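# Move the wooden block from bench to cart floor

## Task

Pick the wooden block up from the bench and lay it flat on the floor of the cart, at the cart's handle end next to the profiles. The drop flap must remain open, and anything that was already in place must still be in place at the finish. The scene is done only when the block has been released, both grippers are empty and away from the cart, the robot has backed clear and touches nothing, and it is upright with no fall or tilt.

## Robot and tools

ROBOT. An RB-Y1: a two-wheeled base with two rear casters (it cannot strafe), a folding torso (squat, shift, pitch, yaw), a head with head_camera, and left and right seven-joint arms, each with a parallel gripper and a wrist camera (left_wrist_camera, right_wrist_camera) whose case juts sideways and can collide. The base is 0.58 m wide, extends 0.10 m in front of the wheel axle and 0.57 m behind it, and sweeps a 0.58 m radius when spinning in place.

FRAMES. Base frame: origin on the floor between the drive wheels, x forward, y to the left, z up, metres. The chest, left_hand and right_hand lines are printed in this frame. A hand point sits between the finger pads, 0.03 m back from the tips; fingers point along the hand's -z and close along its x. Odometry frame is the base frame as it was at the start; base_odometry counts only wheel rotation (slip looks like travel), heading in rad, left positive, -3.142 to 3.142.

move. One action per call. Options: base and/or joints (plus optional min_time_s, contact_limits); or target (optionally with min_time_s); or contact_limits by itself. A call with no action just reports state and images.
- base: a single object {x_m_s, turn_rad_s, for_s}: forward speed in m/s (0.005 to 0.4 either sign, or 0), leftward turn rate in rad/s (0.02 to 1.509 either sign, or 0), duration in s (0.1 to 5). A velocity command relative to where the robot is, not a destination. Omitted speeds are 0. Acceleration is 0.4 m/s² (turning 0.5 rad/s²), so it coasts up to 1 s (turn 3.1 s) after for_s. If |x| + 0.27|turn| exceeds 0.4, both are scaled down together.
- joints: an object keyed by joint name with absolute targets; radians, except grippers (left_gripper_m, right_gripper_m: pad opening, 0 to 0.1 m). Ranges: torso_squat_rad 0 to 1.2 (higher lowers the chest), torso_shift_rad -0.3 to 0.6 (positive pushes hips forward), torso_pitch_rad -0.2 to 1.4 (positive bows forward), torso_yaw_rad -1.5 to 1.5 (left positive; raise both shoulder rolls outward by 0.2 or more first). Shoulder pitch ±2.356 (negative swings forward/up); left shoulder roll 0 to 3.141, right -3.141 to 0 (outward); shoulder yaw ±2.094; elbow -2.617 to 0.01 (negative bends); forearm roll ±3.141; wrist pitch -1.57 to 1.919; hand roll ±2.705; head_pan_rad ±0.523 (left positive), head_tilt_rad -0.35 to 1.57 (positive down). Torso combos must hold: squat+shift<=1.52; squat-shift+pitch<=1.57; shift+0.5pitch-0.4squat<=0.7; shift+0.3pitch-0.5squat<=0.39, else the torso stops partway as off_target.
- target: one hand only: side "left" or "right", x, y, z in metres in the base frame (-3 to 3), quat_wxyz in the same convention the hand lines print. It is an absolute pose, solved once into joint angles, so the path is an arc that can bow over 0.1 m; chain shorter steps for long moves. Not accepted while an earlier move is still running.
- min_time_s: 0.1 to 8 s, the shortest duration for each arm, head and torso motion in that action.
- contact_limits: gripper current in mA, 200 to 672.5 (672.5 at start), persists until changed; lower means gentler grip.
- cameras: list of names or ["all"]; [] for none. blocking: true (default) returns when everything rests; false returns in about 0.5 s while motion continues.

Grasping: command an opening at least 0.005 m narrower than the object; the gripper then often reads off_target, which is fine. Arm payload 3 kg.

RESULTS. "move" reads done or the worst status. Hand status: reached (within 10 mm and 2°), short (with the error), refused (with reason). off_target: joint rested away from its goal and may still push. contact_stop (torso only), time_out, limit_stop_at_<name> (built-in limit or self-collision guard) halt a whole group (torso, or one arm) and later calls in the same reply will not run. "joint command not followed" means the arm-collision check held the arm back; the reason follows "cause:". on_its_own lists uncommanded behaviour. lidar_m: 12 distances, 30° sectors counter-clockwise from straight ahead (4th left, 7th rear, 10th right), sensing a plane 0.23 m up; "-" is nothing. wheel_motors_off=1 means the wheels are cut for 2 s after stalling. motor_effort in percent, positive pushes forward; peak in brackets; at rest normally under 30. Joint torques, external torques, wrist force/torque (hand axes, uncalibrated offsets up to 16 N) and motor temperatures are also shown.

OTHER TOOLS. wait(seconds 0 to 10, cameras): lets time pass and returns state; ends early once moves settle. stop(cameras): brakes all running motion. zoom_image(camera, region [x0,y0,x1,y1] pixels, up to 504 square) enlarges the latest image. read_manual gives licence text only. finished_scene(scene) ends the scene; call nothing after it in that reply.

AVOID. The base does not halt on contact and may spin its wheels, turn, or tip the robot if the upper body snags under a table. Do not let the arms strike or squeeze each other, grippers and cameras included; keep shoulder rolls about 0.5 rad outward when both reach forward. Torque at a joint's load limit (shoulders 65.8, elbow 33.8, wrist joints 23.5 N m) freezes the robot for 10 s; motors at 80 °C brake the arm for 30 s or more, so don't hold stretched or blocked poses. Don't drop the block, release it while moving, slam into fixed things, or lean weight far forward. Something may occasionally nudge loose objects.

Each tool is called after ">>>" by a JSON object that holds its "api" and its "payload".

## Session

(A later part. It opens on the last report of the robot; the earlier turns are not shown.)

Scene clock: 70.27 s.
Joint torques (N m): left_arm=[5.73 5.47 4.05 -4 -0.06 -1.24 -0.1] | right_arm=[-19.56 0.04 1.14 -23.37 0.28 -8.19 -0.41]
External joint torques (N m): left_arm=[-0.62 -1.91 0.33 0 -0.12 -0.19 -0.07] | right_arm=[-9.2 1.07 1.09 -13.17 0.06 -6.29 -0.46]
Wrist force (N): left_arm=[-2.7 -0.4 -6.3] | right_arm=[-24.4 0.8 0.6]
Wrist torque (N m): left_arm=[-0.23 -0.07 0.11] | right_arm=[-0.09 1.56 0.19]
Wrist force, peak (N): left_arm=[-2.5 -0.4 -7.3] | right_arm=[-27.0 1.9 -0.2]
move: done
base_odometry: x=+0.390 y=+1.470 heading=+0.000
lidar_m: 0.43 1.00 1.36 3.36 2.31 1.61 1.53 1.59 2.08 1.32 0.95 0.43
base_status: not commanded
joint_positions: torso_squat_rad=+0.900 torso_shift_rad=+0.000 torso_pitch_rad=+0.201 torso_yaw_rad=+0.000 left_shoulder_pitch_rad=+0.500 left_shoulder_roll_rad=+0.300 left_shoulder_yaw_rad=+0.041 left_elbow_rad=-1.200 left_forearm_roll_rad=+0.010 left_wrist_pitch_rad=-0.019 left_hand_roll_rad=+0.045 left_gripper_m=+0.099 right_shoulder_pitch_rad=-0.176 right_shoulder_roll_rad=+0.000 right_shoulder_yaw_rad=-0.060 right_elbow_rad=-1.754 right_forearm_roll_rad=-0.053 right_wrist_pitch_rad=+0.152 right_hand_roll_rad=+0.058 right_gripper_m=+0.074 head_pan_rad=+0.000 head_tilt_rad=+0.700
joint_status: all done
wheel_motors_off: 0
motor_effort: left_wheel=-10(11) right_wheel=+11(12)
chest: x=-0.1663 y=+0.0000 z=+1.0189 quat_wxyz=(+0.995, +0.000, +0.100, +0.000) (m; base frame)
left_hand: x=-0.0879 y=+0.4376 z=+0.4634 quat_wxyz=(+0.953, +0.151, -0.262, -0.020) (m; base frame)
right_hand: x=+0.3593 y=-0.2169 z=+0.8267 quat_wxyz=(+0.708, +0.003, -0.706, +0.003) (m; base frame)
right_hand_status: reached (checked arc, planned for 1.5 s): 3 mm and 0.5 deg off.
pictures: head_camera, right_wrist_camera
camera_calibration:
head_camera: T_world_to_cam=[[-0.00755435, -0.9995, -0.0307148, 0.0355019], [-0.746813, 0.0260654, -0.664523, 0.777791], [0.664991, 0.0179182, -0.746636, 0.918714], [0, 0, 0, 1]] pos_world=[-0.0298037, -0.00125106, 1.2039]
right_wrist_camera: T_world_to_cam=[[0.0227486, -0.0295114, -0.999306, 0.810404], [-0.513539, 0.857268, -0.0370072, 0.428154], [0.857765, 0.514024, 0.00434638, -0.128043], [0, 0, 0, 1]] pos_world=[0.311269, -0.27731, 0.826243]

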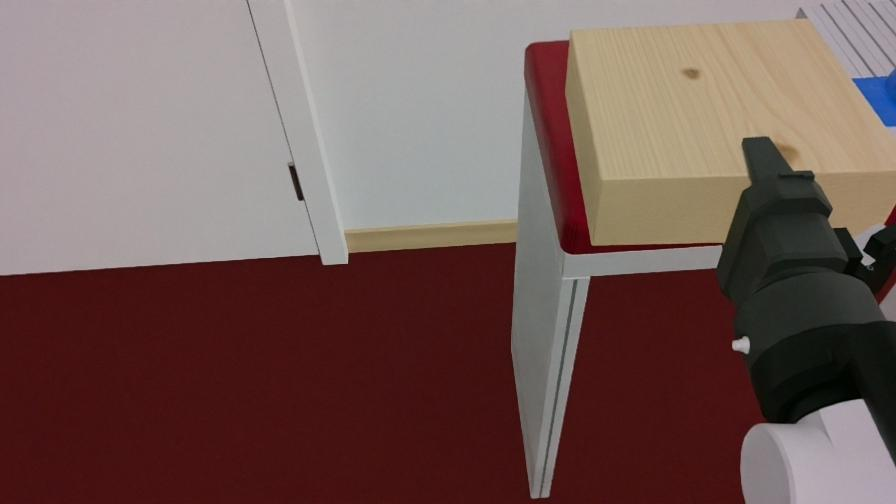

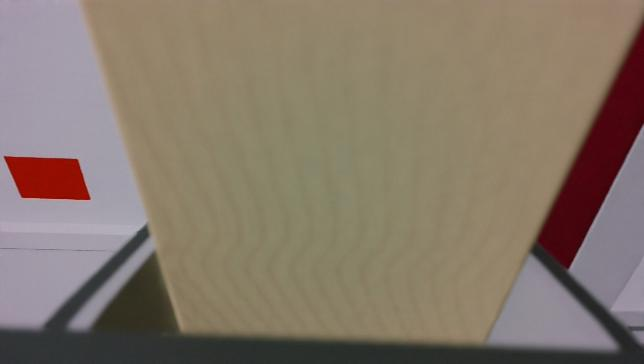

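>>> {"api": "move", "payload": {"base": {"x_m_s":-0.2,"for_s":2.7}}}

>>> {"api": "move", "payload": {"base": {"turn_rad_s":-0.6,"for_s":2.618}, "cameras": ["head_camera"]}}

>>> {"api": "move", "payload": {"base": {"x_m_s":0.33,"for_s":4.9}}}

>>> {"api": "move", "payload": {"base": {"turn_rad_s":0.6,"for_s":2.618}, "cameras": ["head_camera","right_wrist_camera"]}}

Scene clock: 102.90 s.
Joint torques (N m): left_arm=[5.15 5.84 4.43 -4 0 -1.18 -0.02] | right_arm=[-20.69 -0.17 0.47 -22.86 0.06 -8.26 -0.4]
External joint torques (N m): left_arm=[-1.21 -1.55 0.7 0 -0.06 -0.14 0] | right_arm=[-10.34 0.86 0.42 -12.66 -0.16 -6.37 -0.45]
Motor temperatures (°C): left_arm=[31 28 32 36 35 33 38] | right_arm=[35 30 32 35 36 39 34]
Wrist force (N): left_arm=[-2.9 -0.5 -6.6] | right_arm=[-24.2 1.2 0.2]
Wrist torque (N m): left_arm=[-0.19 -0.05 0.13] | right_arm=[-0.20 1.48 0.21]
Wrist force, peak (N): left_arm=[-2.0 -0.6 -7.6] | right_arm=[-26.6 0.1 -0.2]
move: done
base_odometry: x=-0.150 y=+1.470 heading=-0.001
lidar_m: 0.96 1.60 2.08 4.15 1.50 1.06 0.98 1.03 1.36 3.21 1.53 1.31
base_status: done (sent for 2.7 of 2.7 s)
joint_positions: torso_squat_rad=+0.900 torso_shift_rad=+0.000 torso_pitch_rad=+0.201 torso_yaw_rad=+0.000 left_shoulder_pitch_rad=+0.500 left_shoulder_roll_rad=+0.300 left_shoulder_yaw_rad=+0.041 left_elbow_rad=-1.200 left_forearm_roll_rad=+0.010 left_wrist_pitch_rad=-0.019 left_hand_roll_rad=+0.045 left_gripper_m=+0.099 right_shoulder_pitch_rad=-0.176 right_shoulder_roll_rad=+0.000 right_shoulder_yaw_rad=-0.060 right_elbow_rad=-1.755 right_forearm_roll_rad=-0.053 right_wrist_pitch_rad=+0.152 right_hand_roll_rad=+0.058 right_gripper_m=+0.074 head_pan_rad=+0.000 head_tilt_rad=+0.700
joint_status: not commanded
wheel_motors_off: 0
motor_effort: left_wheel=-17(30) right_wheel=+16(41)
chest: x=-0.1662 y=+0.0000 z=+1.0189 quat_wxyz=(+0.995, +0.000, +0.100, +0.000) (m; base frame)
left_hand: x=-0.0880 y=+0.4376 z=+0.4634 quat_wxyz=(+0.953, +0.151, -0.261, -0.020) (m; base frame)
right_hand: x=+0.3592 y=-0.2170 z=+0.8265 quat_wxyz=(+0.709, +0.003, -0.706, +0.003) (m; base frame)
pictures: none

Scene clock: 107.07 s.
Joint torques (N m): left_arm=[5.3 6.02 4.15 -4.02 -0.05 -1.21 -0.01] | right_arm=[-20.82 0.06 -0.02 -22.92 0.19 -8.15 -0.44]
External joint torques (N m): left_arm=[-1.06 -1.37 0.42 -0.02 -0.11 -0.16 0.01] | right_arm=[-10.47 1.09 -0.06 -12.72 -0.04 -6.26 -0.49]
Wrist force (N): left_arm=[-2.6 -0.4 -8.0] | right_arm=[-24.8 1.4 0.4]
Wrist torque (N m): left_arm=[-0.27 -0.01 0.10] | right_arm=[-0.01 1.51 0.18]
Wrist force, peak (N): left_arm=[-2.6 -0.4 -8.0] | right_arm=[-25.5 1.8 0.2]
move: done
base_odometry: x=-0.150 y=+1.470 heading=-1.581
lidar_m: 3.03 1.53 1.31 0.97 1.59 2.05 4.14 1.55 1.07 1.00 1.02 1.32
base_status: done (sent for 2.63 of 2.63 s)
joint_positions: torso_squat_rad=+0.900 torso_shift_rad=+0.000 torso_pitch_rad=+0.201 torso_yaw_rad=+0.000 left_shoulder_pitch_rad=+0.500 left_shoulder_roll_rad=+0.300 left_shoulder_yaw_rad=+0.041 left_elbow_rad=-1.200 left_forearm_roll_rad=+0.010 left_wrist_pitch_rad=-0.019 left_hand_roll_rad=+0.045 left_gripper_m=+0.099 right_shoulder_pitch_rad=-0.176 right_shoulder_roll_rad=+0.000 right_shoulder_yaw_rad=-0.060 right_elbow_rad=-1.755 right_forearm_roll_rad=-0.053 right_wrist_pitch_rad=+0.152 right_hand_roll_rad=+0.058 right_gripper_m=+0.074 head_pan_rad=+0.000 head_tilt_rad=+0.700
joint_status: not commanded
wheel_motors_off: 0
motor_effort: left_wheel=+17(53) right_wheel=+3(49)
chest: x=-0.1662 y=+0.0000 z=+1.0189 quat_wxyz=(+0.995, +0.000, +0.100, +0.000) (m; base frame)
left_hand: x=-0.0880 y=+0.4376 z=+0.4634 quat_wxyz=(+0.953, +0.151, -0.261, -0.020) (m; base frame)
right_hand: x=+0.3593 y=-0.2169 z=+0.8265 quat_wxyz=(+0.709, +0.003, -0.706, +0.003) (m; base frame)
pictures: head_camera
camera_calibration:
head_camera: T_world_to_cam=[[-0.00756797, -0.999495, -0.0308536, 0.0355663], [-0.746959, 0.0261639, -0.664355, 0.777596], [0.664827, 0.0180186, -0.74678, 0.918744], [0, 0, 0, 1]] pos_world=[-0.0297037, -0.00135102, 1.2038]

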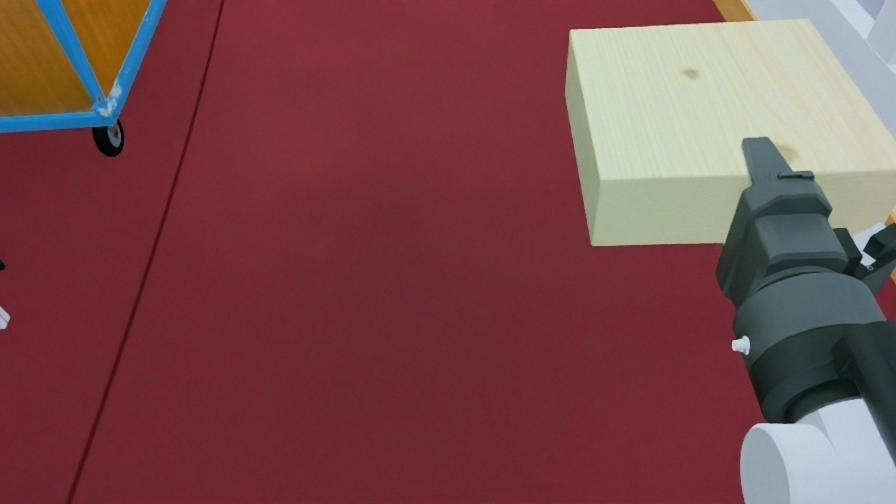

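Scene clock: 113.10 s.
Joint torques (N m): left_arm=[5.71 6.18 4.22 -4.03 -0.11 -1.28 -0.1] | right_arm=[-21.02 -0.05 -0.04 -23.14 0.06 -8.16 -0.39]
External joint torques (N m): left_arm=[-0.65 -1.21 0.49 -0.03 -0.17 -0.24 -0.07] | right_arm=[-10.67 0.97 -0.08 -12.94 -0.16 -6.27 -0.44]
Wrist force (N): left_arm=[-2.1 -0.7 -6.7] | right_arm=[-24.9 1.4 0.5]
Wrist torque (N m): left_arm=[-0.17 0.05 0.13] | right_arm=[-0.10 1.55 0.18]
Wrist force, peak (N): left_arm=[-2.7 -0.1 -7.5] | right_arm=[-25.9 0.9 0.9]
move: done
base_odometry: x=-0.166 y=-0.147 heading=-1.580
lidar_m: 2.64 2.62 0.92 0.86 0.89 1.79 4.81 1.35 0.93 0.87 0.87 1.15
base_status: done (sent for 4.9 of 4.9 s)
joint_positions: torso_squat_rad=+0.900 torso_shift_rad=+0.000 torso_pitch_rad=+0.201 torso_yaw_rad=+0.000 left_shoulder_pitch_rad=+0.500 left_shoulder_roll_rad=+0.300 left_shoulder_yaw_rad=+0.041 left_elbow_rad=-1.200 left_forearm_roll_rad=+0.010 left_wrist_pitch_rad=-0.019 left_hand_roll_rad=+0.045 left_gripper_m=+0.099 right_shoulder_pitch_rad=-0.176 right_shoulder_roll_rad=+0.000 right_shoulder_yaw_rad=-0.060 right_elbow_rad=-1.755 right_forearm_roll_rad=-0.053 right_wrist_pitch_rad=+0.152 right_hand_roll_rad=+0.058 right_gripper_m=+0.074 head_pan_rad=+0.000 head_tilt_rad=+0.700
joint_status: not commanded
wheel_motors_off: 0
motor_effort: left_wheel=+2(49) right_wheel=-2(42)
chest: x=-0.1661 y=+0.0000 z=+1.0189 quat_wxyz=(+0.995, +0.000, +0.100, +0.000) (m; base frame)
left_hand: x=-0.0879 y=+0.4376 z=+0.4634 quat_wxyz=(+0.953, +0.151, -0.261, -0.020) (m; base frame)
right_hand: x=+0.3593 y=-0.2169 z=+0.8264 quat_wxyz=(+0.709, +0.003, -0.706, +0.003) (m; base frame)
pictures: none

Scene clock: 117.27 s.
Joint torques (N m): left_arm=[5.7 5.83 3.99 -3.98 0.02 -1.22 0] | right_arm=[-20.93 -0.05 -0.05 -22.85 0.16 -8.22 -0.38]
External joint torques (N m): left_arm=[-0.66 -1.57 0.26 0.02 -0.04 -0.17 0.02] | right_arm=[-10.58 0.97 -0.1 -12.66 -0.06 -6.32 -0.43]
Wrist force (N): left_arm=[-2.4 -0.6 -6.2] | right_arm=[-24.9 1.6 0.0]
Wrist torque (N m): left_arm=[-0.18 -0.01 0.12] | right_arm=[-0.21 1.46 0.19]
Wrist force, peak (N): left_arm=[-2.5 -1.1 -7.2] | right_arm=[-25.4 1.1 -0.2]
move: done
base_odometry: x=-0.167 y=-0.146 heading=-0.001
lidar_m: 0.86 0.90 1.78 4.35 1.30 0.91 0.86 0.89 1.18 2.77 1.29 0.92
base_status: done (sent for 2.63 of 2.63 s)
joint_positions: torso_squat_rad=+0.900 torso_shift_rad=+0.000 torso_pitch_rad=+0.201 torso_yaw_rad=+0.000 left_shoulder_pitch_rad=+0.500 left_shoulder_roll_rad=+0.300 left_shoulder_yaw_rad=+0.041 left_elbow_rad=-1.200 left_forearm_roll_rad=+0.010 left_wrist_pitch_rad=-0.019 left_hand_roll_rad=+0.045 left_gripper_m=+0.099 right_shoulder_pitch_rad=-0.176 right_shoulder_roll_rad=+0.000 right_shoulder_yaw_rad=-0.060 right_elbow_rad=-1.755 right_forearm_roll_rad=-0.053 right_wrist_pitch_rad=+0.152 right_hand_roll_rad=+0.058 right_gripper_m=+0.074 head_pan_rad=+0.000 head_tilt_rad=+0.700
joint_status: not commanded
wheel_motors_off: 0
motor_effort: left_wheel=+2(46) right_wheel=+18(40)
chest: x=-0.1661 y=+0.0000 z=+1.0189 quat_wxyz=(+0.995, +0.000, +0.100, +0.000) (m; base frame)
left_hand: x=-0.0879 y=+0.4376 z=+0.4634 quat_wxyz=(+0.953, +0.151, -0.261, -0.020) (m; base frame)
right_hand: x=+0.3593 y=-0.2169 z=+0.8264 quat_wxyz=(+0.709, +0.003, -0.706, +0.003) (m; base frame)
pictures: head_camera, right_wrist_camera
camera_calibration:
head_camera: T_world_to_cam=[[-0.00757748, -0.999495, -0.0308508, 0.0355635], [-0.747097, 0.0261654, -0.6642, 0.777481], [0.664672, 0.0180156, -0.746918, 0.918839], [0, 0, 0, 1]] pos_world=[-0.0296037, -0.00135101, 1.2038]
right_wrist_camera: T_world_to_cam=[[0.0221526, -0.0292799, -0.999326, 0.810271], [-0.51364, 0.857229, -0.0365027, 0.427656], [0.85772, 0.514102, 0.00395048, -0.127729], [0, 0, 0, 1]] pos_world=[0.311267, -0.277208, 0.82584]

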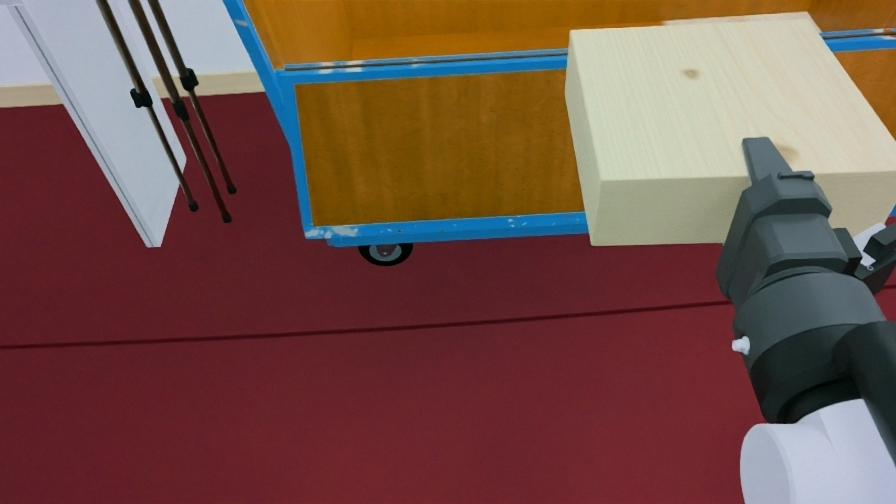

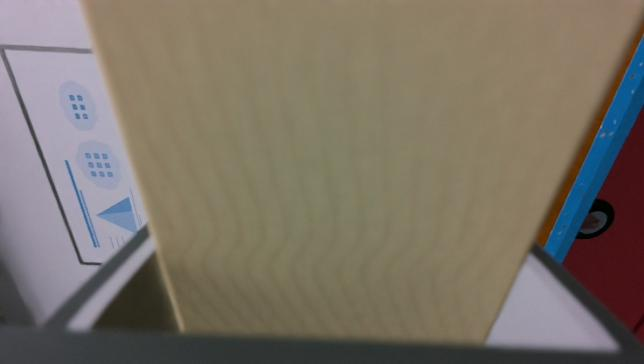

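>>> {"api": "move", "payload": {"joints": {"torso_squat_rad":0.3,"torso_pitch_rad":0.2,"left_shoulder_roll_rad":0.4}}}

>>> {"api": "move", "payload": {"target": {"side":"right","x":0.35,"y":-0.22,"z":1.03,"quat_wxyz":[0.6964,0.1228,-0.1228,0.6964]}, "min_time_s": 4, "cameras": ["head_camera","right_wrist_camera"]}}

Scene clock: 123.10 s.
Joint torques (N m): left_arm=[5.86 6.89 5.33 -3.56 0.01 -1.15 0.01] | right_arm=[-20.82 0.11 0.16 -22.91 0.24 -8.15 -0.37]
External joint torques (N m): left_arm=[-0.46 -2.13 0.81 0.12 -0.05 -0.17 0.03] | right_arm=[-10.47 1.13 0.12 -12.72 0.02 -6.25 -0.42]
Wrist force (N): left_arm=[-2.1 0.1 -6.5] | right_arm=[-24.2 1.4 0.4]
Wrist torque (N m): left_arm=[-0.31 0.04 0.05] | right_arm=[-0.13 1.59 0.20]
Wrist force, peak (N): left_arm=[-2.5 -0.7 -7.5] | right_arm=[-26.1 1.0 -0.3]
move: done
base_odometry: x=-0.167 y=-0.146 heading=-0.001
lidar_m: 0.86 0.89 1.79 4.35 1.31 0.90 0.86 0.90 1.20 2.78 1.30 0.92
base_status: not commanded
joint_positions: torso_squat_rad=+0.300 torso_shift_rad=+0.000 torso_pitch_rad=+0.201 torso_yaw_rad=+0.000 left_shoulder_pitch_rad=+0.500 left_shoulder_roll_rad=+0.400 left_shoulder_yaw_rad=+0.041 left_elbow_rad=-1.200 left_forearm_roll_rad=+0.010 left_wrist_pitch_rad=-0.019 left_hand_roll_rad=+0.045 left_gripper_m=+0.099 right_shoulder_pitch_rad=-0.176 right_shoulder_roll_rad=+0.000 right_shoulder_yaw_rad=-0.060 right_elbow_rad=-1.755 right_forearm_roll_rad=-0.053 right_wrist_pitch_rad=+0.152 right_hand_roll_rad=+0.058 right_gripper_m=+0.074 head_pan_rad=+0.000 head_tilt_rad=+0.700
joint_status: all done
wheel_motors_off: 0
motor_effort: left_wheel=+2(3) right_wheel=+21(22)
chest: x=-0.1660 y=+0.0000 z=+1.2524 quat_wxyz=(+0.995, +0.000, +0.100, +0.000) (m; base frame)
left_hand: x=-0.0833 y=+0.4818 z=+0.7144 quat_wxyz=(+0.948, +0.180, -0.257, -0.060) (m; base frame)
right_hand: x=+0.3594 y=-0.2169 z=+1.0600 quat_wxyz=(+0.709, +0.003, -0.706, +0.003) (m; base frame)
pictures: none

Scene clock: 127.43 s.
Joint torques (N m): left_arm=[5.82 7.08 5.18 -3.74 0.09 -1.21 -0.02] | right_arm=[-33.33 -14.14 -9.4 -5.19 -2.9 -0.43 0.22]
External joint torques (N m): left_arm=[-0.5 -1.94 0.65 -0.05 0.03 -0.23 0] | right_arm=[-11.16 -3.2 -2.8 -1.86 -2.46 -0.19 0.21]
Wrist force (N): left_arm=[-2.3 -1.2 -6.0] | right_arm=[-8.9 0.6 -21.0]
Wrist torque (N m): left_arm=[-0.12 -0.02 0.10] | right_arm=[-0.36 0.47 -0.08]
Wrist force, peak (N): left_arm=[-2.1 -0.9 -7.4] | right_arm=[-24.4 4.0 -5.2]
move: done
base_odometry: x=-0.167 y=-0.146 heading=-0.001
lidar_m: 0.87 0.90 1.79 4.34 1.30 0.91 0.86 0.90 1.17 2.77 1.30 0.92
base_status: not commanded
joint_positions: torso_squat_rad=+0.300 torso_shift_rad=+0.000 torso_pitch_rad=+0.201 torso_yaw_rad=+0.000 left_shoulder_pitch_rad=+0.500 left_shoulder_roll_rad=+0.400 left_shoulder_yaw_rad=+0.041 left_elbow_rad=-1.200 left_forearm_roll_rad=+0.010 left_wrist_pitch_rad=-0.019 left_hand_roll_rad=+0.045 left_gripper_m=+0.099 right_shoulder_pitch_rad=-1.254 right_shoulder_roll_rad=-0.783 right_shoulder_yaw_rad=+0.733 right_elbow_rad=-0.819 right_forearm_roll_rad=-1.504 right_wrist_pitch_rad=+1.487 right_hand_roll_rad=+1.347 right_gripper_m=+0.074 head_pan_rad=+0.000 head_tilt_rad=+0.700
joint_status: all done
wheel_motors_off: 0
motor_effort: left_wheel=+2(3) right_wheel=+21(23)
chest: x=-0.1660 y=+0.0000 z=+1.2525 quat_wxyz=(+0.995, +0.000, +0.100, +0.000) (m; base frame)
left_hand: x=-0.0833 y=+0.4818 z=+0.7144 quat_wxyz=(+0.948, +0.180, -0.257, -0.060) (m; base frame)
right_hand: x=+0.3489 y=-0.2202 z=+1.0284 quat_wxyz=(+0.697, +0.123, -0.122, +0.696) (m; base frame)
right_hand_status: reached (checked arc, planned for 4.0 s): 2 mm and 0.1 deg off.
pictures: head_camera, right_wrist_camera
camera_calibration:
head_camera: T_world_to_cam=[[-0.00749873, -0.999498, -0.0307829, 0.0426755], [-0.747096, 0.0260615, -0.664205, 0.93272], [0.664674, 0.0180171, -0.746917, 1.09325], [0, 0, 0, 1]] pos_world=[-0.0295036, -0.00135132, 1.4374]
right_wrist_camera: T_world_to_cam=[[0.0275692, -0.930413, -0.365475, 0.160126], [-0.860532, -0.20813, 0.464937, -0.196677], [-0.50865, 0.301685, -0.806388, 1.14537], [0, 0, 0, 1]] pos_world=[0.408929, -0.237491, 1.07358]

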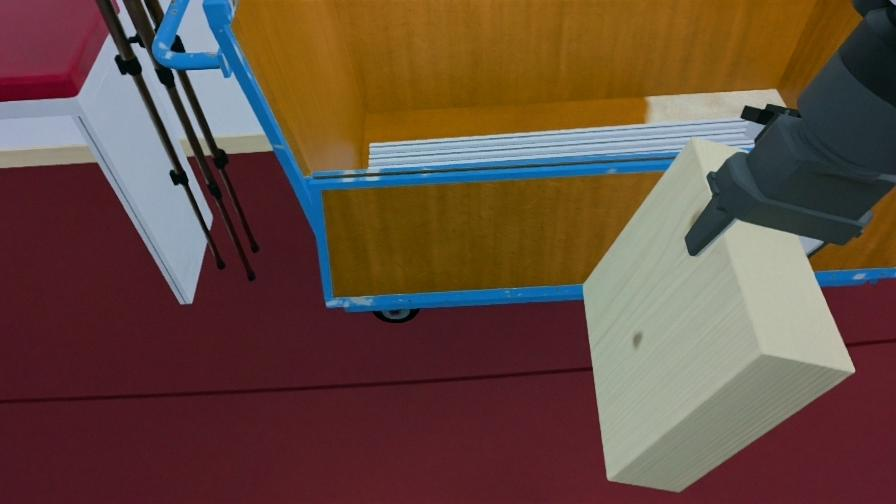

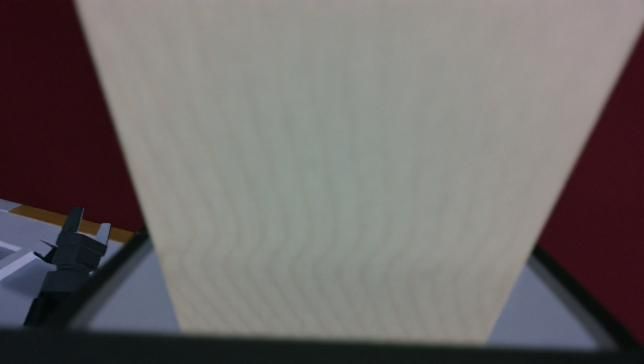

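>>> {"api": "move", "payload": {"base": {"x_m_s":0.2,"for_s":2.6}, "joints": {"head_tilt_rad":0.95,"head_pan_rad":0.0}}}

>>> {"api": "move", "payload": {"target": {"side":"right","x":0.47,"y":-0.1,"z":1.03,"quat_wxyz":[0.6964,0.1228,-0.1228,0.6964]}, "min_time_s": 2.5, "cameras": ["head_camera","right_wrist_camera"]}}

Scene clock: 133.53 s.
Joint torques (N m): left_arm=[5.71 6.98 4.82 -3.76 0.1 -1.12 -0.03] | right_arm=[-31.81 -14.07 -9.99 -5.32 -2.78 -0.48 0.17]
External joint torques (N m): left_arm=[-0.61 -2.04 0.29 -0.07 0.04 -0.14 -0.01] | right_arm=[-9.64 -3.13 -3.38 -1.99 -2.34 -0.28 0.15]
Wrist force (N): left_arm=[-1.7 -1.0 -6.9] | right_arm=[-7.8 1.0 -20.7]
Wrist torque (N m): left_arm=[-0.19 0.06 0.10] | right_arm=[-0.34 0.59 -0.08]
Wrist force, peak (N): left_arm=[-1.8 -0.9 -7.8] | right_arm=[-9.0 0.3 -22.4]
move: done
base_odometry: x=+0.353 y=-0.147 heading=+0.000
lidar_m: 0.34 0.36 0.85 3.80 2.09 1.46 1.37 1.44 1.88 4.47 0.54 0.37
base_status: done (sent for 2.6 of 2.6 s)
joint_positions: torso_squat_rad=+0.300 torso_shift_rad=+0.000 torso_pitch_rad=+0.201 torso_yaw_rad=+0.000 left_shoulder_pitch_rad=+0.500 left_shoulder_roll_rad=+0.400 left_shoulder_yaw_rad=+0.041 left_elbow_rad=-1.200 left_forearm_roll_rad=+0.010 left_wrist_pitch_rad=-0.019 left_hand_roll_rad=+0.045 left_gripper_m=+0.099 right_shoulder_pitch_rad=-1.254 right_shoulder_roll_rad=-0.783 right_shoulder_yaw_rad=+0.734 right_elbow_rad=-0.819 right_forearm_roll_rad=-1.504 right_wrist_pitch_rad=+1.487 right_hand_roll_rad=+1.347 right_gripper_m=+0.074 head_pan_rad=+0.000 head_tilt_rad=+0.950
joint_status: all done
wheel_motors_off: 0
motor_effort: left_wheel=+9(41) right_wheel=-8(48)
chest: x=-0.1661 y=+0.0000 z=+1.2525 quat_wxyz=(+0.995, +0.000, +0.100, +0.000) (m; base frame)
left_hand: x=-0.0833 y=+0.4818 z=+0.7144 quat_wxyz=(+0.948, +0.180, -0.257, -0.060) (m; base frame)
right_hand: x=+0.3490 y=-0.2202 z=+1.0286 quat_wxyz=(+0.697, +0.123, -0.122, +0.696) (m; base frame)
pictures: none

Scene clock: 136.37 s.
Joint torques (N m): left_arm=[5.87 7.05 4.98 -3.59 -0.12 -1.17 0.01] | right_arm=[-38.7 -10.4 -3.88 -7.8 -1.46 -3.29 0.17]
External joint torques (N m): left_arm=[-0.45 -1.97 0.46 0.1 -0.19 -0.19 0.03] | right_arm=[-13.48 -1.74 -1.31 -3.55 -1.24 -2.37 0.16]
Wrist force (N): left_arm=[-2.0 -0.4 -5.9] | right_arm=[-8.2 10.2 -19.2]
Wrist torque (N m): left_arm=[-0.23 0.02 0.08] | right_arm=[0.34 0.58 -0.10]
Wrist force, peak (N): left_arm=[-2.0 -0.7 -7.3] | right_arm=[-8.5 8.8 -20.4]
move: short
base_odometry: x=+0.353 y=-0.147 heading=+0.000
lidar_m: 0.34 0.36 0.86 3.79 2.09 1.45 1.38 1.44 1.87 4.46 0.53 0.37
base_status: not commanded
joint_positions: torso_squat_rad=+0.300 torso_shift_rad=+0.000 torso_pitch_rad=+0.201 torso_yaw_rad=+0.000 left_shoulder_pitch_rad=+0.500 left_shoulder_roll_rad=+0.400 left_shoulder_yaw_rad=+0.041 left_elbow_rad=-1.200 left_forearm_roll_rad=+0.010 left_wrist_pitch_rad=-0.019 left_hand_roll_rad=+0.045 left_gripper_m=+0.099 right_shoulder_pitch_rad=-1.508 right_shoulder_roll_rad=-0.356 right_shoulder_yaw_rad=+0.759 right_elbow_rad=-0.266 right_forearm_roll_rad=-1.344 right_wrist_pitch_rad=+0.952 right_hand_roll_rad=+1.386 right_gripper_m=+0.074 head_pan_rad=+0.000 head_tilt_rad=+0.950
joint_status: all done
wheel_motors_off: 0
motor_effort: left_wheel=+9(10) right_wheel=-7(10)
chest: x=-0.1661 y=+0.0000 z=+1.2525 quat_wxyz=(+0.995, +0.000, +0.100, +0.000) (m; base frame)
left_hand: x=-0.0833 y=+0.4818 z=+0.7144 quat_wxyz=(+0.948, +0.180, -0.257, -0.060) (m; base frame)
right_hand: x=+0.4681 y=-0.1008 z=+1.0279 quat_wxyz=(+0.707, -0.025, -0.269, +0.654) (m; base frame)
right_hand_status: short (checked arc, as near as the solve gets, planned for 2.5 s): 3 mm and 24.4 deg off. The place is met; only the turn is off.
pictures: head_camera, right_wrist_camera
camera_calibration:
head_camera: T_world_to_cam=[[-0.0148789, -0.999498, -0.0279766, 0.03785], [-0.888135, 0.0260645, -0.458843, 0.621316], [0.459342, 0.0180199, -0.888077, 1.2757], [0, 0, 0, 1]] pos_world=[-0.0336077, -0.00135132, 1.41907]
right_wrist_camera: T_world_to_cam=[[0.0363161, -0.932856, -0.358413, 0.256105], [-0.993742, -0.0716214, 0.0857213, 0.396847], [-0.105636, 0.353057, -0.929619, 1.11277], [0, 0, 0, 1]] pos_world=[0.502611, -0.12554, 1.09223]

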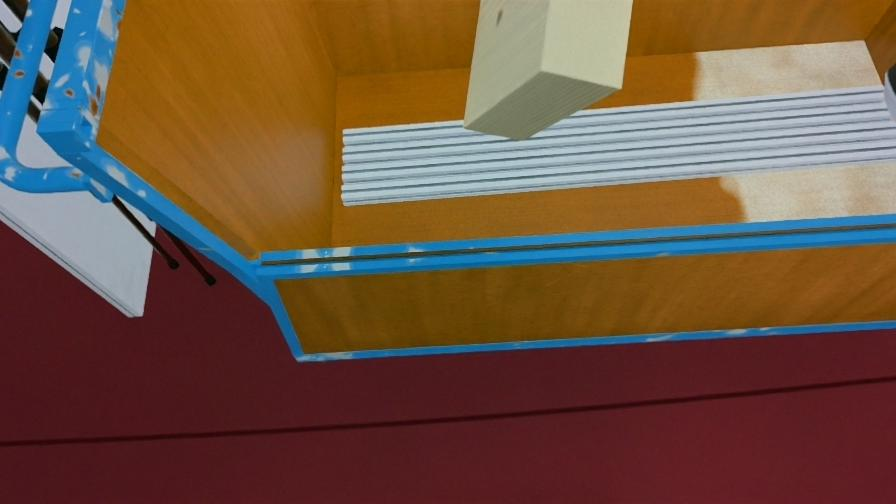

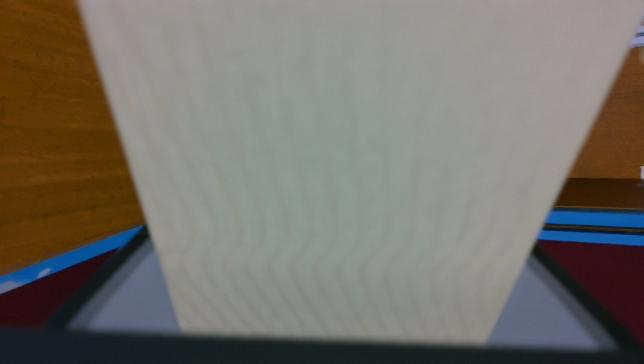

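>>> {"api": "move", "payload": {"base": {"x_m_s":-0.2,"for_s":2.0}}}

>>> {"api": "move", "payload": {"target": {"side":"right","x":0.38,"y":-0.18,"z":1.1,"quat_wxyz":[0.6964,0.1228,-0.1228,0.6964]}, "min_time_s": 2}}

>>> {"api": "move", "payload": {"joints": {"torso_squat_rad":0.7,"torso_shift_rad":0.05,"torso_pitch_rad":0.45,"torso_yaw_rad":0.2}}}

>>> {"api": "move", "payload": {"target": {"side":"right","x":0.40,"y":-0.12,"z":1.0,"quat_wxyz":[0.6964,0.1228,-0.1228,0.6964]}, "min_time_s": 2.5, "cameras": ["head_camera"]}}

Scene clock: 147.53 s.
Joint torques (N m): left_arm=[5.28 7.06 5.29 -3.56 -0.11 -1.18 -0.07] | right_arm=[-37.96 -10.76 -3.94 -8.39 -1.68 -3.53 0.2]
External joint torques (N m): left_arm=[-1.04 -1.96 0.76 0.13 -0.18 -0.2 -0.05] | right_arm=[-12.74 -2.1 -1.38 -4.14 -1.46 -2.6 0.18]
Wrist force (N): left_arm=[-2.1 -1.1 -6.4] | right_arm=[-8.4 9.7 -19.3]
Wrist torque (N m): left_arm=[-0.15 0.01 0.08] | right_arm=[0.32 0.60 -0.05]
Wrist force, peak (N): left_arm=[-2.5 -0.9 -7.3] | right_arm=[-9.0 10.3 -20.4]
move: done
base_odometry: x=-0.047 y=-0.147 heading=+0.001
lidar_m: 0.75 0.77 1.73 4.88 1.49 1.04 0.98 1.02 1.35 3.19 1.12 0.79
base_status: done (sent for 2 of 2 s)
joint_positions: torso_squat_rad=+0.300 torso_shift_rad=+0.000 torso_pitch_rad=+0.201 torso_yaw_rad=+0.000 left_shoulder_pitch_rad=+0.500 left_shoulder_roll_rad=+0.400 left_shoulder_yaw_rad=+0.041 left_elbow_rad=-1.200 left_forearm_roll_rad=+0.010 left_wrist_pitch_rad=-0.019 left_hand_roll_rad=+0.045 left_gripper_m=+0.099 right_shoulder_pitch_rad=-1.508 right_shoulder_roll_rad=-0.356 right_shoulder_yaw_rad=+0.759 right_elbow_rad=-0.266 right_forearm_roll_rad=-1.344 right_wrist_pitch_rad=+0.952 right_hand_roll_rad=+1.386 right_gripper_m=+0.074 head_pan_rad=+0.000 head_tilt_rad=+0.950
joint_status: not commanded
wheel_motors_off: 0
motor_effort: left_wheel=+15(39) right_wheel=-14(28)
chest: x=-0.1661 y=+0.0000 z=+1.2525 quat_wxyz=(+0.995, +0.000, +0.100, +0.000) (m; base frame)
left_hand: x=-0.0834 y=+0.4818 z=+0.7144 quat_wxyz=(+0.948, +0.180, -0.257, -0.060) (m; base frame)
right_hand: x=+0.4681 y=-0.1008 z=+1.0279 quat_wxyz=(+0.707, -0.025, -0.269, +0.654) (m; base frame)
pictures: none

Scene clock: 149.87 s.
Joint torques (N m): left_arm=[5.35 7 5.26 -3.68 -0.11 -1.17 -0.04] | right_arm=[-36.16 -12.79 -7.55 -6.68 -2.79 0.27 0.15]
External joint torques (N m): left_arm=[-0.97 -2.02 0.73 0.01 -0.17 -0.19 -0.02] | right_arm=[-11.6 -3.41 -4.69 -2.84 -2.32 0.37 0.14]
Wrist force (N): left_arm=[-2.1 -1.2 -5.6] | right_arm=[-8.1 -0.1 -21.1]
Wrist torque (N m): left_arm=[-0.16 0.04 0.12] | right_arm=[-0.31 0.54 -0.06]
Wrist force, peak (N): left_arm=[-2.8 -1.4 -7.1] | right_arm=[-9.2 10.2 -20.3]
move: done
base_odometry: x=-0.047 y=-0.147 heading=+0.001
lidar_m: 0.74 0.77 1.73 4.87 1.48 1.04 0.97 1.01 1.34 3.20 1.13 0.80
base_status: not commanded
joint_positions: torso_squat_rad=+0.300 torso_shift_rad=+0.000 torso_pitch_rad=+0.201 torso_yaw_rad=+0.000 left_shoulder_pitch_rad=+0.500 left_shoulder_roll_rad=+0.400 left_shoulder_yaw_rad=+0.041 left_elbow_rad=-1.200 left_forearm_roll_rad=+0.010 left_wrist_pitch_rad=-0.019 left_hand_roll_rad=+0.045 left_gripper_m=+0.099 right_shoulder_pitch_rad=-1.601 right_shoulder_roll_rad=-0.571 right_shoulder_yaw_rad=+0.725 right_elbow_rad=-0.293 right_forearm_roll_rad=-1.442 right_wrist_pitch_rad=+1.604 right_hand_roll_rad=+1.498 right_gripper_m=+0.074 head_pan_rad=+0.000 head_tilt_rad=+0.950
joint_status: all done
wheel_motors_off: 0
motor_effort: left_wheel=+14(15) right_wheel=-13(16)
chest: x=-0.1660 y=+0.0000 z=+1.2525 quat_wxyz=(+0.995, +0.000, +0.100, +0.000) (m; base frame)
left_hand: x=-0.0834 y=+0.4818 z=+0.7144 quat_wxyz=(+0.948, +0.180, -0.257, -0.060) (m; base frame)
right_hand: x=+0.3797 y=-0.1805 z=+1.0981 quat_wxyz=(+0.696, +0.128, -0.117, +0.697) (m; base frame)
right_hand_status: reached (checked arc, planned for 2.0 s): 2 mm and 1.0 deg off.
pictures: none

Scene clock: 152.03 s.
Joint torques (N m): left_arm=[10.76 8.1 5.79 -0.82 0.06 -0.7 -0.01] | right_arm=[-33.79 -9.73 -7.39 -7.02 -3.17 2.14 0.24]
External joint torques (N m): left_arm=[-1.26 -1.81 0.69 0.18 -0.01 -0.2 -0.01] | right_arm=[-10.12 -2.51 -4.68 -2.92 -2.52 1.8 0.22]
Wrist force (N): left_arm=[-0.4 -1.5 -7.1] | right_arm=[-9.7 -5.6 -19.3]
Wrist torque (N m): left_arm=[-0.14 0.15 0.13] | right_arm=[-0.78 0.68 -0.08]
Wrist force, peak (N): left_arm=[-0.7 -1.5 -7.3] | right_arm=[-10.5 -5.7 -21.0]
move: done
base_odometry: x=-0.047 y=-0.147 heading=+0.001
lidar_m: 0.75 0.76 1.73 4.87 1.49 1.03 0.99 1.02 1.34 3.20 1.12 0.78
base_status: not commanded
joint_positions: torso_squat_rad=+0.700 torso_shift_rad=+0.050 torso_pitch_rad=+0.451 torso_yaw_rad=+0.200 left_shoulder_pitch_rad=+0.500 left_shoulder_roll_rad=+0.400 left_shoulder_yaw_rad=+0.041 left_elbow_rad=-1.200 left_forearm_roll_rad=+0.010 left_wrist_pitch_rad=-0.019 left_hand_roll_rad=+0.045 left_gripper_m=+0.099 right_shoulder_pitch_rad=-1.601 right_shoulder_roll_rad=-0.571 right_shoulder_yaw_rad=+0.725 right_elbow_rad=-0.293 right_forearm_roll_rad=-1.442 right_wrist_pitch_rad=+1.604 right_hand_roll_rad=+1.498 right_gripper_m=+0.074 head_pan_rad=+0.000 head_tilt_rad=+0.950
joint_status: all done
wheel_motors_off: 0
motor_effort: left_wheel=+12(16) right_wheel=-12(16)
chest: x=-0.0662 y=+0.0000 z=+1.0938 quat_wxyz=(+0.970, +0.022, +0.222, +0.097) (m; base frame)
left_hand: x=-0.2088 y=+0.5096 z=+0.5953 quat_wxyz=(+0.967, +0.224, -0.117, +0.000) (m; base frame)
right_hand: x=+0.4468 y=-0.0646 z=+0.7986 quat_wxyz=(+0.632, +0.246, -0.039, +0.734) (m; base frame)
pictures: none

Scene clock: 154.87 s.
Joint torques (N m): left_arm=[10.5 8.06 5.77 -0.92 0.01 -0.7 0] | right_arm=[-26.5 -9.37 -14.68 0.8 -1.6 -1.92 -0.15]
External joint torques (N m): left_arm=[-1.52 -1.85 0.66 0.08 -0.05 -0.19 0.01] | right_arm=[-9.66 -1.74 -4.48 0.54 -1.42 -1.33 -0.17]
Wrist force (N): left_arm=[-0.4 -1.6 -7.4] | right_arm=[-8.2 0.0 -21.1]
Wrist torque (N m): left_arm=[-0.11 0.11 0.06] | right_arm=[-0.53 0.45 0.13]
Wrist force, peak (N): left_arm=[-0.9 -1.1 -8.0] | right_arm=[-10.9 -3.2 -21.4]
move: done
base_odometry: x=-0.047 y=-0.147 heading=+0.001
lidar_m: 0.74 0.78 1.74 4.87 1.49 1.04 0.98 1.01 1.34 3.20 1.11 0.78
base_status: not commanded
joint_positions: torso_squat_rad=+0.700 torso_shift_rad=+0.050 torso_pitch_rad=+0.451 torso_yaw_rad=+0.200 left_shoulder_pitch_rad=+0.500 left_shoulder_roll_rad=+0.400 left_shoulder_yaw_rad=+0.041 left_elbow_rad=-1.200 left_forearm_roll_rad=+0.010 left_wrist_pitch_rad=-0.019 left_hand_roll_rad=+0.045 left_gripper_m=+0.099 right_shoulder_pitch_rad=-1.666 right_shoulder_roll_rad=-1.404 right_shoulder_yaw_rad=+0.936 right_elbow_rad=-1.696 right_forearm_roll_rad=-1.831 right_wrist_pitch_rad=+1.496 right_hand_roll_rad=+0.612 right_gripper_m=+0.074 head_pan_rad=+0.000 head_tilt_rad=+0.950
joint_status: all done
wheel_motors_off: 0
motor_effort: left_wheel=+12(13) right_wheel=-13(16)
chest: x=-0.0662 y=+0.0000 z=+1.0938 quat_wxyz=(+0.970, +0.022, +0.222, +0.097) (m; base frame)
left_hand: x=-0.2088 y=+0.5096 z=+0.5953 quat_wxyz=(+0.967, +0.224, -0.117, +0.000) (m; base frame)
right_hand: x=+0.3995 y=-0.1203 z=+0.9987 quat_wxyz=(+0.696, +0.124, -0.121, +0.697) (m; base frame)
right_hand_status: reached (checked arc, planned for 2.5 s): 1 mm and 0.3 deg off.
pictures: head_camera
camera_calibration:
head_camera: T_world_to_cam=[[0.157553, -0.981374, -0.109919, 0.135953], [-0.964755, -0.129209, -0.229243, 0.381035], [0.21077, 0.142163, -0.967143, 1.15893], [0, 0, 0, 1]] pos_world=[0.101919, 0.0178982, 1.22314]

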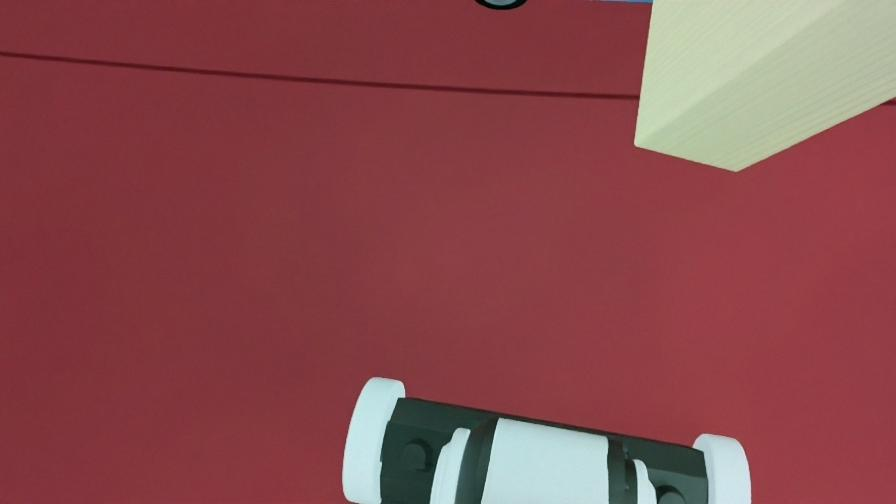

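>>> {"api": "move", "payload": {"joints": {"torso_squat_rad":1.0,"torso_shift_rad":0.1,"torso_pitch_rad":0.65,"torso_yaw_rad":0.4,"head_tilt_rad":0.55,"head_pan_rad":-0.4}}}

>>> {"api": "move", "payload": {"target": {"side":"right","x":0.41,"y":-0.05,"z":0.92,"quat_wxyz":[0.6964,0.1228,-0.1228,0.6964]}, "min_time_s": 2.5, "cameras": ["head_camera"]}}

Scene clock: 158.17 s.
Joint torques (N m): left_arm=[13.35 9.99 6.91 1.42 0.01 -0.3 -0.01] | right_arm=[-24.68 -7.36 -15.4 -2.05 -3.36 -1.87 -0.09]
External joint torques (N m): left_arm=[-1.83 -1.99 0.72 0.31 -0.06 -0.2 -0.01] | right_arm=[-7.81 -1.19 -5.37 -0.44 -2.79 -1.31 -0.11]
Wrist force (N): left_arm=[1.7 -2.2 -6.7] | right_arm=[-10.6 -3.6 -20.0]
Wrist torque (N m): left_arm=[-0.04 0.27 0.06] | right_arm=[-0.68 0.71 0.14]
Wrist force, peak (N): left_arm=[-0.3 -1.6 -7.8] | right_arm=[-10.3 -3.2 -21.7]
move: done
base_odometry: x=-0.047 y=-0.147 heading=+0.001
lidar_m: 0.74 0.77 1.73 4.87 1.49 1.03 0.98 1.02 1.34 3.20 1.12 0.79
base_status: not commanded
joint_positions: torso_squat_rad=+1.000 torso_shift_rad=+0.100 torso_pitch_rad=+0.651 torso_yaw_rad=+0.400 left_shoulder_pitch_rad=+0.500 left_shoulder_roll_rad=+0.400 left_shoulder_yaw_rad=+0.041 left_elbow_rad=-1.200 left_forearm_roll_rad=+0.010 left_wrist_pitch_rad=-0.019 left_hand_roll_rad=+0.045 left_gripper_m=+0.099 right_shoulder_pitch_rad=-1.666 right_shoulder_roll_rad=-1.405 right_shoulder_yaw_rad=+0.937 right_elbow_rad=-1.696 right_forearm_roll_rad=-1.831 right_wrist_pitch_rad=+1.496 right_hand_roll_rad=+0.612 right_gripper_m=+0.074 head_pan_rad=-0.400 head_tilt_rad=+0.550
joint_status: all done
wheel_motors_off: 0
motor_effort: left_wheel=+9(14) right_wheel=-10(14)
chest: x=-0.0026 y=+0.0000 z=+0.9030 quat_wxyz=(+0.929, +0.064, +0.313, +0.188) (m; base frame)
left_hand: x=-0.3234 y=+0.5171 z=+0.5052 quat_wxyz=(+0.958, +0.283, -0.001, +0.053) (m; base frame)
right_hand: x=+0.4468 y=-0.0264 z=+0.7085 quat_wxyz=(+0.636, +0.238, -0.076, +0.730) (m; base frame)
pictures: none

Scene clock: 161.00 s.
Joint torques (N m): left_arm=[13.56 9.92 7.26 1.38 0.02 -0.31 0.02] | right_arm=[-23.77 1.87 -14.43 2.99 -0.45 -2.72 -0.28]
External joint torques (N m): left_arm=[-1.62 -2.06 1.07 0.27 -0.06 -0.21 0.01] | right_arm=[-8.72 1.56 -6.74 1.51 -0.58 -2.01 -0.29]
Wrist force (N): left_arm=[0.8 -2.1 -6.8] | right_arm=[-8.8 1.0 -21.1]
Wrist torque (N m): left_arm=[-0.09 0.17 0.08] | right_arm=[-0.40 0.56 0.10]
Wrist force, peak (N): left_arm=[1.1 -2.2 -7.4] | right_arm=[-11.5 -4.7 -20.1]
move: done
base_odometry: x=-0.047 y=-0.147 heading=+0.001
lidar_m: 0.75 0.77 1.74 4.87 1.48 1.04 0.98 1.01 1.33 3.20 1.14 0.78
base_status: not commanded
joint_positions: torso_squat_rad=+1.000 torso_shift_rad=+0.100 torso_pitch_rad=+0.651 torso_yaw_rad=+0.400 left_shoulder_pitch_rad=+0.500 left_shoulder_roll_rad=+0.400 left_shoulder_yaw_rad=+0.041 left_elbow_rad=-1.200 left_forearm_roll_rad=+0.010 left_wrist_pitch_rad=-0.019 left_hand_roll_rad=+0.045 left_gripper_m=+0.099 right_shoulder_pitch_rad=-2.270 right_shoulder_roll_rad=-1.378 right_shoulder_yaw_rad=+0.875 right_elbow_rad=-1.816 right_forearm_roll_rad=-1.954 right_wrist_pitch_rad=+1.920 right_hand_roll_rad=+0.075 right_gripper_m=+0.074 head_pan_rad=-0.400 head_tilt_rad=+0.550
joint_status: all done
wheel_motors_off: 0
motor_effort: left_wheel=+9(10) right_wheel=-9(11)
chest: x=-0.0026 y=+0.0000 z=+0.9030 quat_wxyz=(+0.929, +0.064, +0.313, +0.188) (m; base frame)
left_hand: x=-0.3234 y=+0.5171 z=+0.5052 quat_wxyz=(+0.958, +0.283, -0.001, +0.053) (m; base frame)
right_hand: x=+0.4101 y=-0.0504 z=+0.9188 quat_wxyz=(+0.697, +0.123, -0.123, +0.696) (m; base frame)
right_hand_status: reached (checked arc, planned for 2.5 s): 1 mm and 0.1 deg off.
pictures: head_camera
camera_calibration:
head_camera: T_world_to_cam=[[-0.0163022, -0.9995, -0.0270999, 0.038254], [-0.910033, 0.0260602, -0.413716, 0.608369], [0.414215, 0.0179173, -0.910002, 0.844533], [0, 0, 0, 1]] pos_world=[0.20444, 0.00724893, 1.02126]

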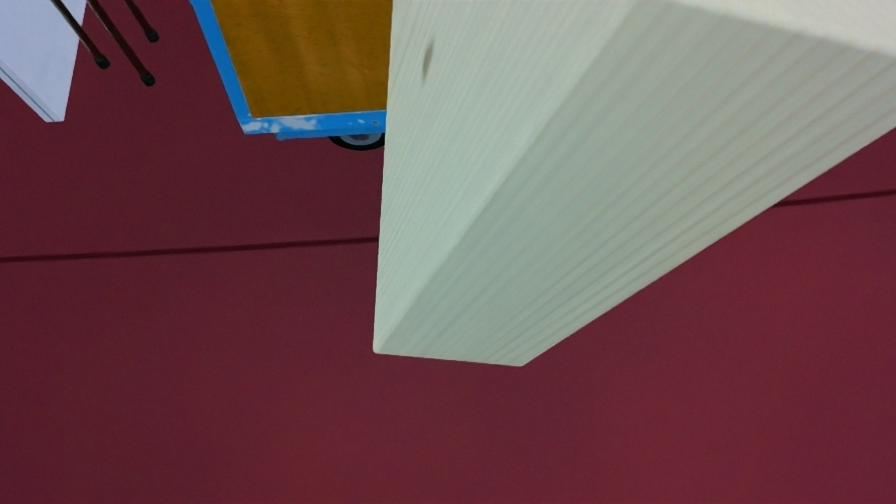

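>>> {"api": "move", "payload": {"base": {"x_m_s":0.15,"for_s":3.4667}, "cameras": ["head_camera","right_wrist_camera"]}}

Scene clock: 166.67 s.
Joint torques (N m): left_arm=[13.36 10.13 7.02 1.22 0.02 -0.35 -0.08] | right_arm=[-22.7 1.61 -13.82 3.34 -0.44 -2.75 -0.1]
External joint torques (N m): left_arm=[-1.82 -1.84 0.83 0.11 -0.06 -0.24 -0.09] | right_arm=[-7.65 1.29 -6.13 1.87 -0.57 -2.05 -0.12]
Wrist force (N): left_arm=[0.9 -2.4 -6.5] | right_arm=[-8.5 0.9 -20.9]
Wrist torque (N m): left_arm=[-0.02 0.15 0.05] | right_arm=[-0.32 0.56 0.12]
Wrist force, peak (N): left_arm=[0.4 -2.7 -7.5] | right_arm=[-8.6 1.6 -22.2]
move: done
base_odometry: x=+0.473 y=-0.146 heading=+0.001
lidar_m: 0.22 0.23 0.32 1.52 2.28 1.58 1.50 1.54 2.03 4.84 0.35 0.24
base_status: done (sent for 3.47 of 3.47 s)
joint_positions: torso_squat_rad=+1.000 torso_shift_rad=+0.100 torso_pitch_rad=+0.651 torso_yaw_rad=+0.400 left_shoulder_pitch_rad=+0.500 left_shoulder_roll_rad=+0.400 left_shoulder_yaw_rad=+0.041 left_elbow_rad=-1.200 left_forearm_roll_rad=+0.010 left_wrist_pitch_rad=-0.019 left_hand_roll_rad=+0.045 left_gripper_m=+0.099 right_shoulder_pitch_rad=-2.270 right_shoulder_roll_rad=-1.378 right_shoulder_yaw_rad=+0.875 right_elbow_rad=-1.816 right_forearm_roll_rad=-1.954 right_wrist_pitch_rad=+1.920 right_hand_roll_rad=+0.075 right_gripper_m=+0.074 head_pan_rad=-0.400 head_tilt_rad=+0.550
joint_status: not commanded
wheel_motors_off: 0
motor_effort: left_wheel=+4(32) right_wheel=-4(33)
chest: x=-0.0026 y=+0.0000 z=+0.9030 quat_wxyz=(+0.929, +0.064, +0.313, +0.188) (m; base frame)
left_hand: x=-0.3233 y=+0.5171 z=+0.5052 quat_wxyz=(+0.958, +0.283, -0.001, +0.053) (m; base frame)
right_hand: x=+0.4101 y=-0.0504 z=+0.9189 quat_wxyz=(+0.697, +0.123, -0.123, +0.696) (m; base frame)
pictures: head_camera, right_wrist_camera
camera_calibration:
head_camera: T_world_to_cam=[[-0.0163022, -0.9995, -0.0270999, 0.038254], [-0.910033, 0.0260602, -0.413716, 0.608369], [0.414215, 0.0179173, -0.910002, 0.844533], [0, 0, 0, 1]] pos_world=[0.20444, 0.00724893, 1.02126]
right_wrist_camera: T_world_to_cam=[[0.0274329, -0.929807, -0.367024, 0.277953], [-0.861286, -0.208346, 0.463441, -0.056039], [-0.507379, 0.3034, -0.806545, 1.03675], [0, 0, 0, 1]] pos_world=[0.470135, -0.0677833, 0.964174]

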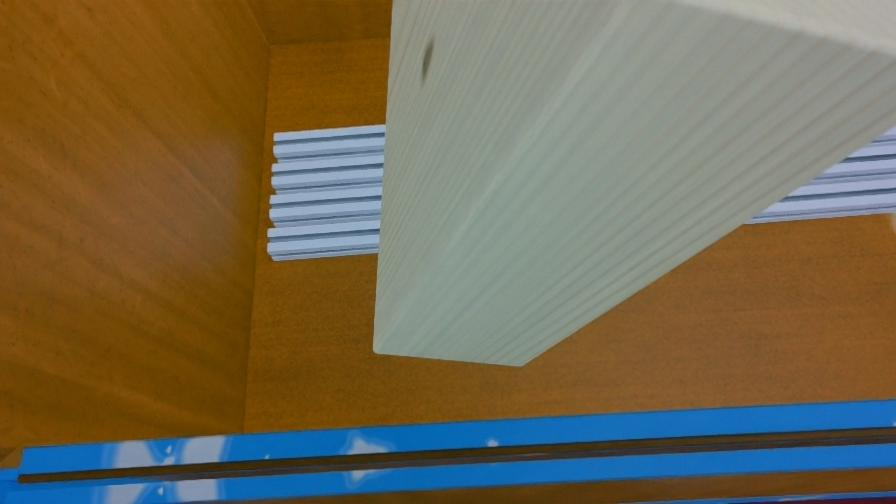

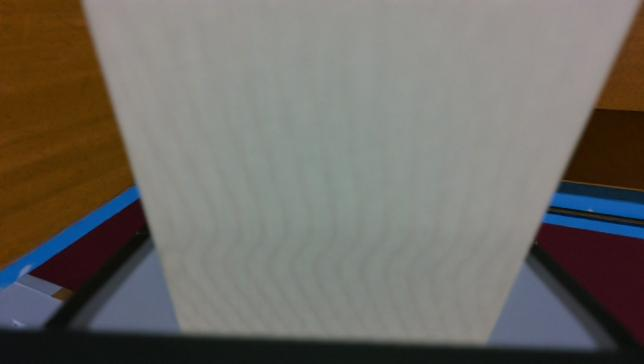

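>>> {"api": "move", "payload": {"target": {"side":"right","x":0.408,"y":0.05,"z":0.8,"quat_wxyz":[0.6964,0.1228,-0.1228,0.6964]}, "min_time_s": 2.5}}

>>> {"api": "move", "payload": {"target": {"side":"right","x":0.408,"y":0.09,"z":0.65,"quat_wxyz":[0.6964,0.1228,-0.1228,0.6964]}, "min_time_s": 2.5, "cameras": ["head_camera","right_wrist_camera"]}}

Scene clock: 177.27 s.
Joint torques (N m): left_arm=[13.55 10.33 7.18 1.31 -0.01 -0.3 -0.06] | right_arm=[-24.63 0.14 -14.15 0.09 0.27 -2.8 -0.47]
External joint torques (N m): left_arm=[-1.63 -1.64 0.99 0.21 -0.09 -0.2 -0.07] | right_arm=[-6.52 1.8 -4.53 -0.17 0.03 -2.11 -0.49]
Wrist force (N): left_arm=[0.7 -2.2 -6.9] | right_arm=[-8.2 1.1 -21.0]
Wrist torque (N m): left_arm=[-0.09 0.19 0.07] | right_arm=[-0.34 0.53 0.12]
Wrist force, peak (N): left_arm=[0.0 -3.0 -7.5] | right_arm=[-8.5 1.6 -21.5]
move: done
base_odometry: x=+0.473 y=-0.146 heading=+0.001
lidar_m: 0.23 0.22 0.31 1.53 2.26 1.58 1.49 1.55 2.04 4.86 0.34 0.25
base_status: not commanded
joint_positions: torso_squat_rad=+1.000 torso_shift_rad=+0.100 torso_pitch_rad=+0.651 torso_yaw_rad=+0.400 left_shoulder_pitch_rad=+0.500 left_shoulder_roll_rad=+0.400 left_shoulder_yaw_rad=+0.041 left_elbow_rad=-1.200 left_forearm_roll_rad=+0.010 left_wrist_pitch_rad=-0.019 left_hand_roll_rad=+0.045 left_gripper_m=+0.099 right_shoulder_pitch_rad=-2.042 right_shoulder_roll_rad=-1.195 right_shoulder_yaw_rad=+1.044 right_elbow_rad=-1.920 right_forearm_roll_rad=-1.663 right_wrist_pitch_rad=+1.616 right_hand_roll_rad=-0.030 right_gripper_m=+0.074 head_pan_rad=-0.400 head_tilt_rad=+0.550
joint_status: all done
wheel_motors_off: 0
motor_effort: left_wheel=+5(6) right_wheel=-7(8)
chest: x=-0.0026 y=+0.0000 z=+0.9030 quat_wxyz=(+0.929, +0.064, +0.313, +0.188) (m; base frame)
left_hand: x=-0.3233 y=+0.5171 z=+0.5052 quat_wxyz=(+0.958, +0.283, -0.001, +0.053) (m; base frame)
right_hand: x=+0.4079 y=+0.0495 z=+0.7990 quat_wxyz=(+0.697, +0.122, -0.121, +0.696) (m; base frame)
right_hand_status: reached (checked arc, planned for 2.5 s): 1 mm and 0.2 deg off.
pictures: none

Scene clock: 180.10 s.
Joint torques (N m): left_arm=[13.48 9.89 6.82 1.31 0.03 -0.29 -0.02] | right_arm=[-25.79 -0.02 -14.93 -3.43 0.29 -2.73 0.21]
External joint torques (N m): left_arm=[-1.7 -2.08 0.64 0.2 -0.05 -0.19 -0.03] | right_arm=[-6.8 2.58 -4.73 -1.23 0.05 -2.03 0.19]
Wrist force (N): left_arm=[0.1 -1.9 -6.5] | right_arm=[-8.2 1.3 -21.3]
Wrist torque (N m): left_arm=[-0.09 0.08 0.06] | right_arm=[-0.32 0.55 -0.08]
Wrist force, peak (N): left_arm=[0.5 -2.5 -7.3] | right_arm=[-8.6 1.2 -21.7]
move: done
base_odometry: x=+0.473 y=-0.146 heading=+0.001
lidar_m: 0.22 0.24 0.33 1.53 2.27 1.60 1.49 1.55 2.05 4.85 0.35 0.24
base_status: not commanded
joint_positions: torso_squat_rad=+1.000 torso_shift_rad=+0.100 torso_pitch_rad=+0.651 torso_yaw_rad=+0.400 left_shoulder_pitch_rad=+0.500 left_shoulder_roll_rad=+0.400 left_shoulder_yaw_rad=+0.041 left_elbow_rad=-1.200 left_forearm_roll_rad=+0.010 left_wrist_pitch_rad=-0.019 left_hand_roll_rad=+0.045 left_gripper_m=+0.099 right_shoulder_pitch_rad=-1.767 right_shoulder_roll_rad=-1.094 right_shoulder_yaw_rad=+1.226 right_elbow_rad=-1.868 right_forearm_roll_rad=-1.336 right_wrist_pitch_rad=+1.327 right_hand_roll_rad=-0.010 right_gripper_m=+0.074 head_pan_rad=-0.400 head_tilt_rad=+0.550
joint_status: all done
wheel_motors_off: 0
motor_effort: left_wheel=+4(5) right_wheel=-6(8)
chest: x=-0.0026 y=+0.0000 z=+0.9030 quat_wxyz=(+0.929, +0.064, +0.313, +0.188) (m; base frame)
left_hand: x=-0.3233 y=+0.5171 z=+0.5052 quat_wxyz=(+0.958, +0.283, -0.001, +0.053) (m; base frame)
right_hand: x=+0.4077 y=+0.0892 z=+0.6489 quat_wxyz=(+0.697, +0.122, -0.121, +0.696) (m; base frame)
right_hand_status: reached (checked arc, planned for 2.5 s): 1 mm and 0.2 deg off.
pictures: head_camera, right_wrist_camera
camera_calibration:
head_camera: T_world_to_cam=[[-0.0163022, -0.9995, -0.0270999, 0.038254], [-0.910033, 0.0260602, -0.413716, 0.608369], [0.414215, 0.0179173, -0.910002, 0.844533], [0, 0, 0, 1]] pos_world=[0.20444, 0.00724893, 1.02126]
right_wrist_camera: T_world_to_cam=[[0.0278811, -0.930961, -0.364052, 0.306706], [-0.860748, -0.207539, 0.464802, 0.0948869], [-0.508268, 0.300398, -0.807109, 0.776382], [0, 0, 0, 1]] pos_world=[0.467732, 0.072001, 0.694178]

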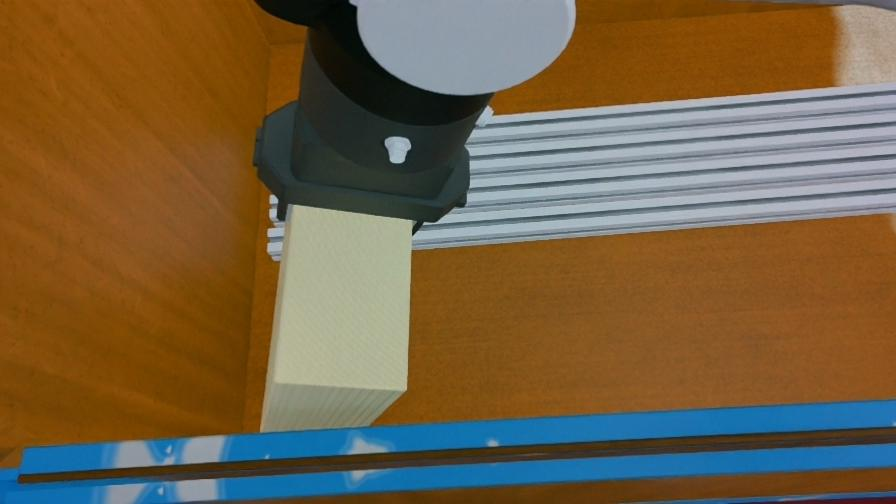

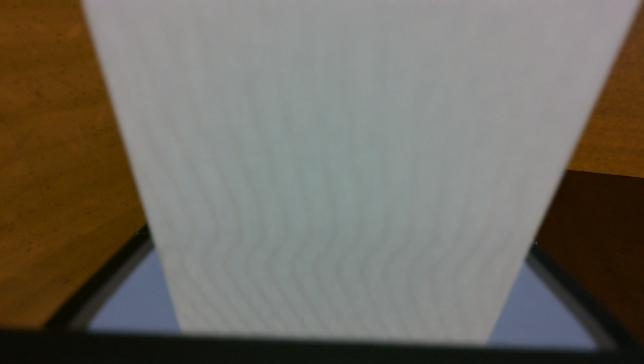

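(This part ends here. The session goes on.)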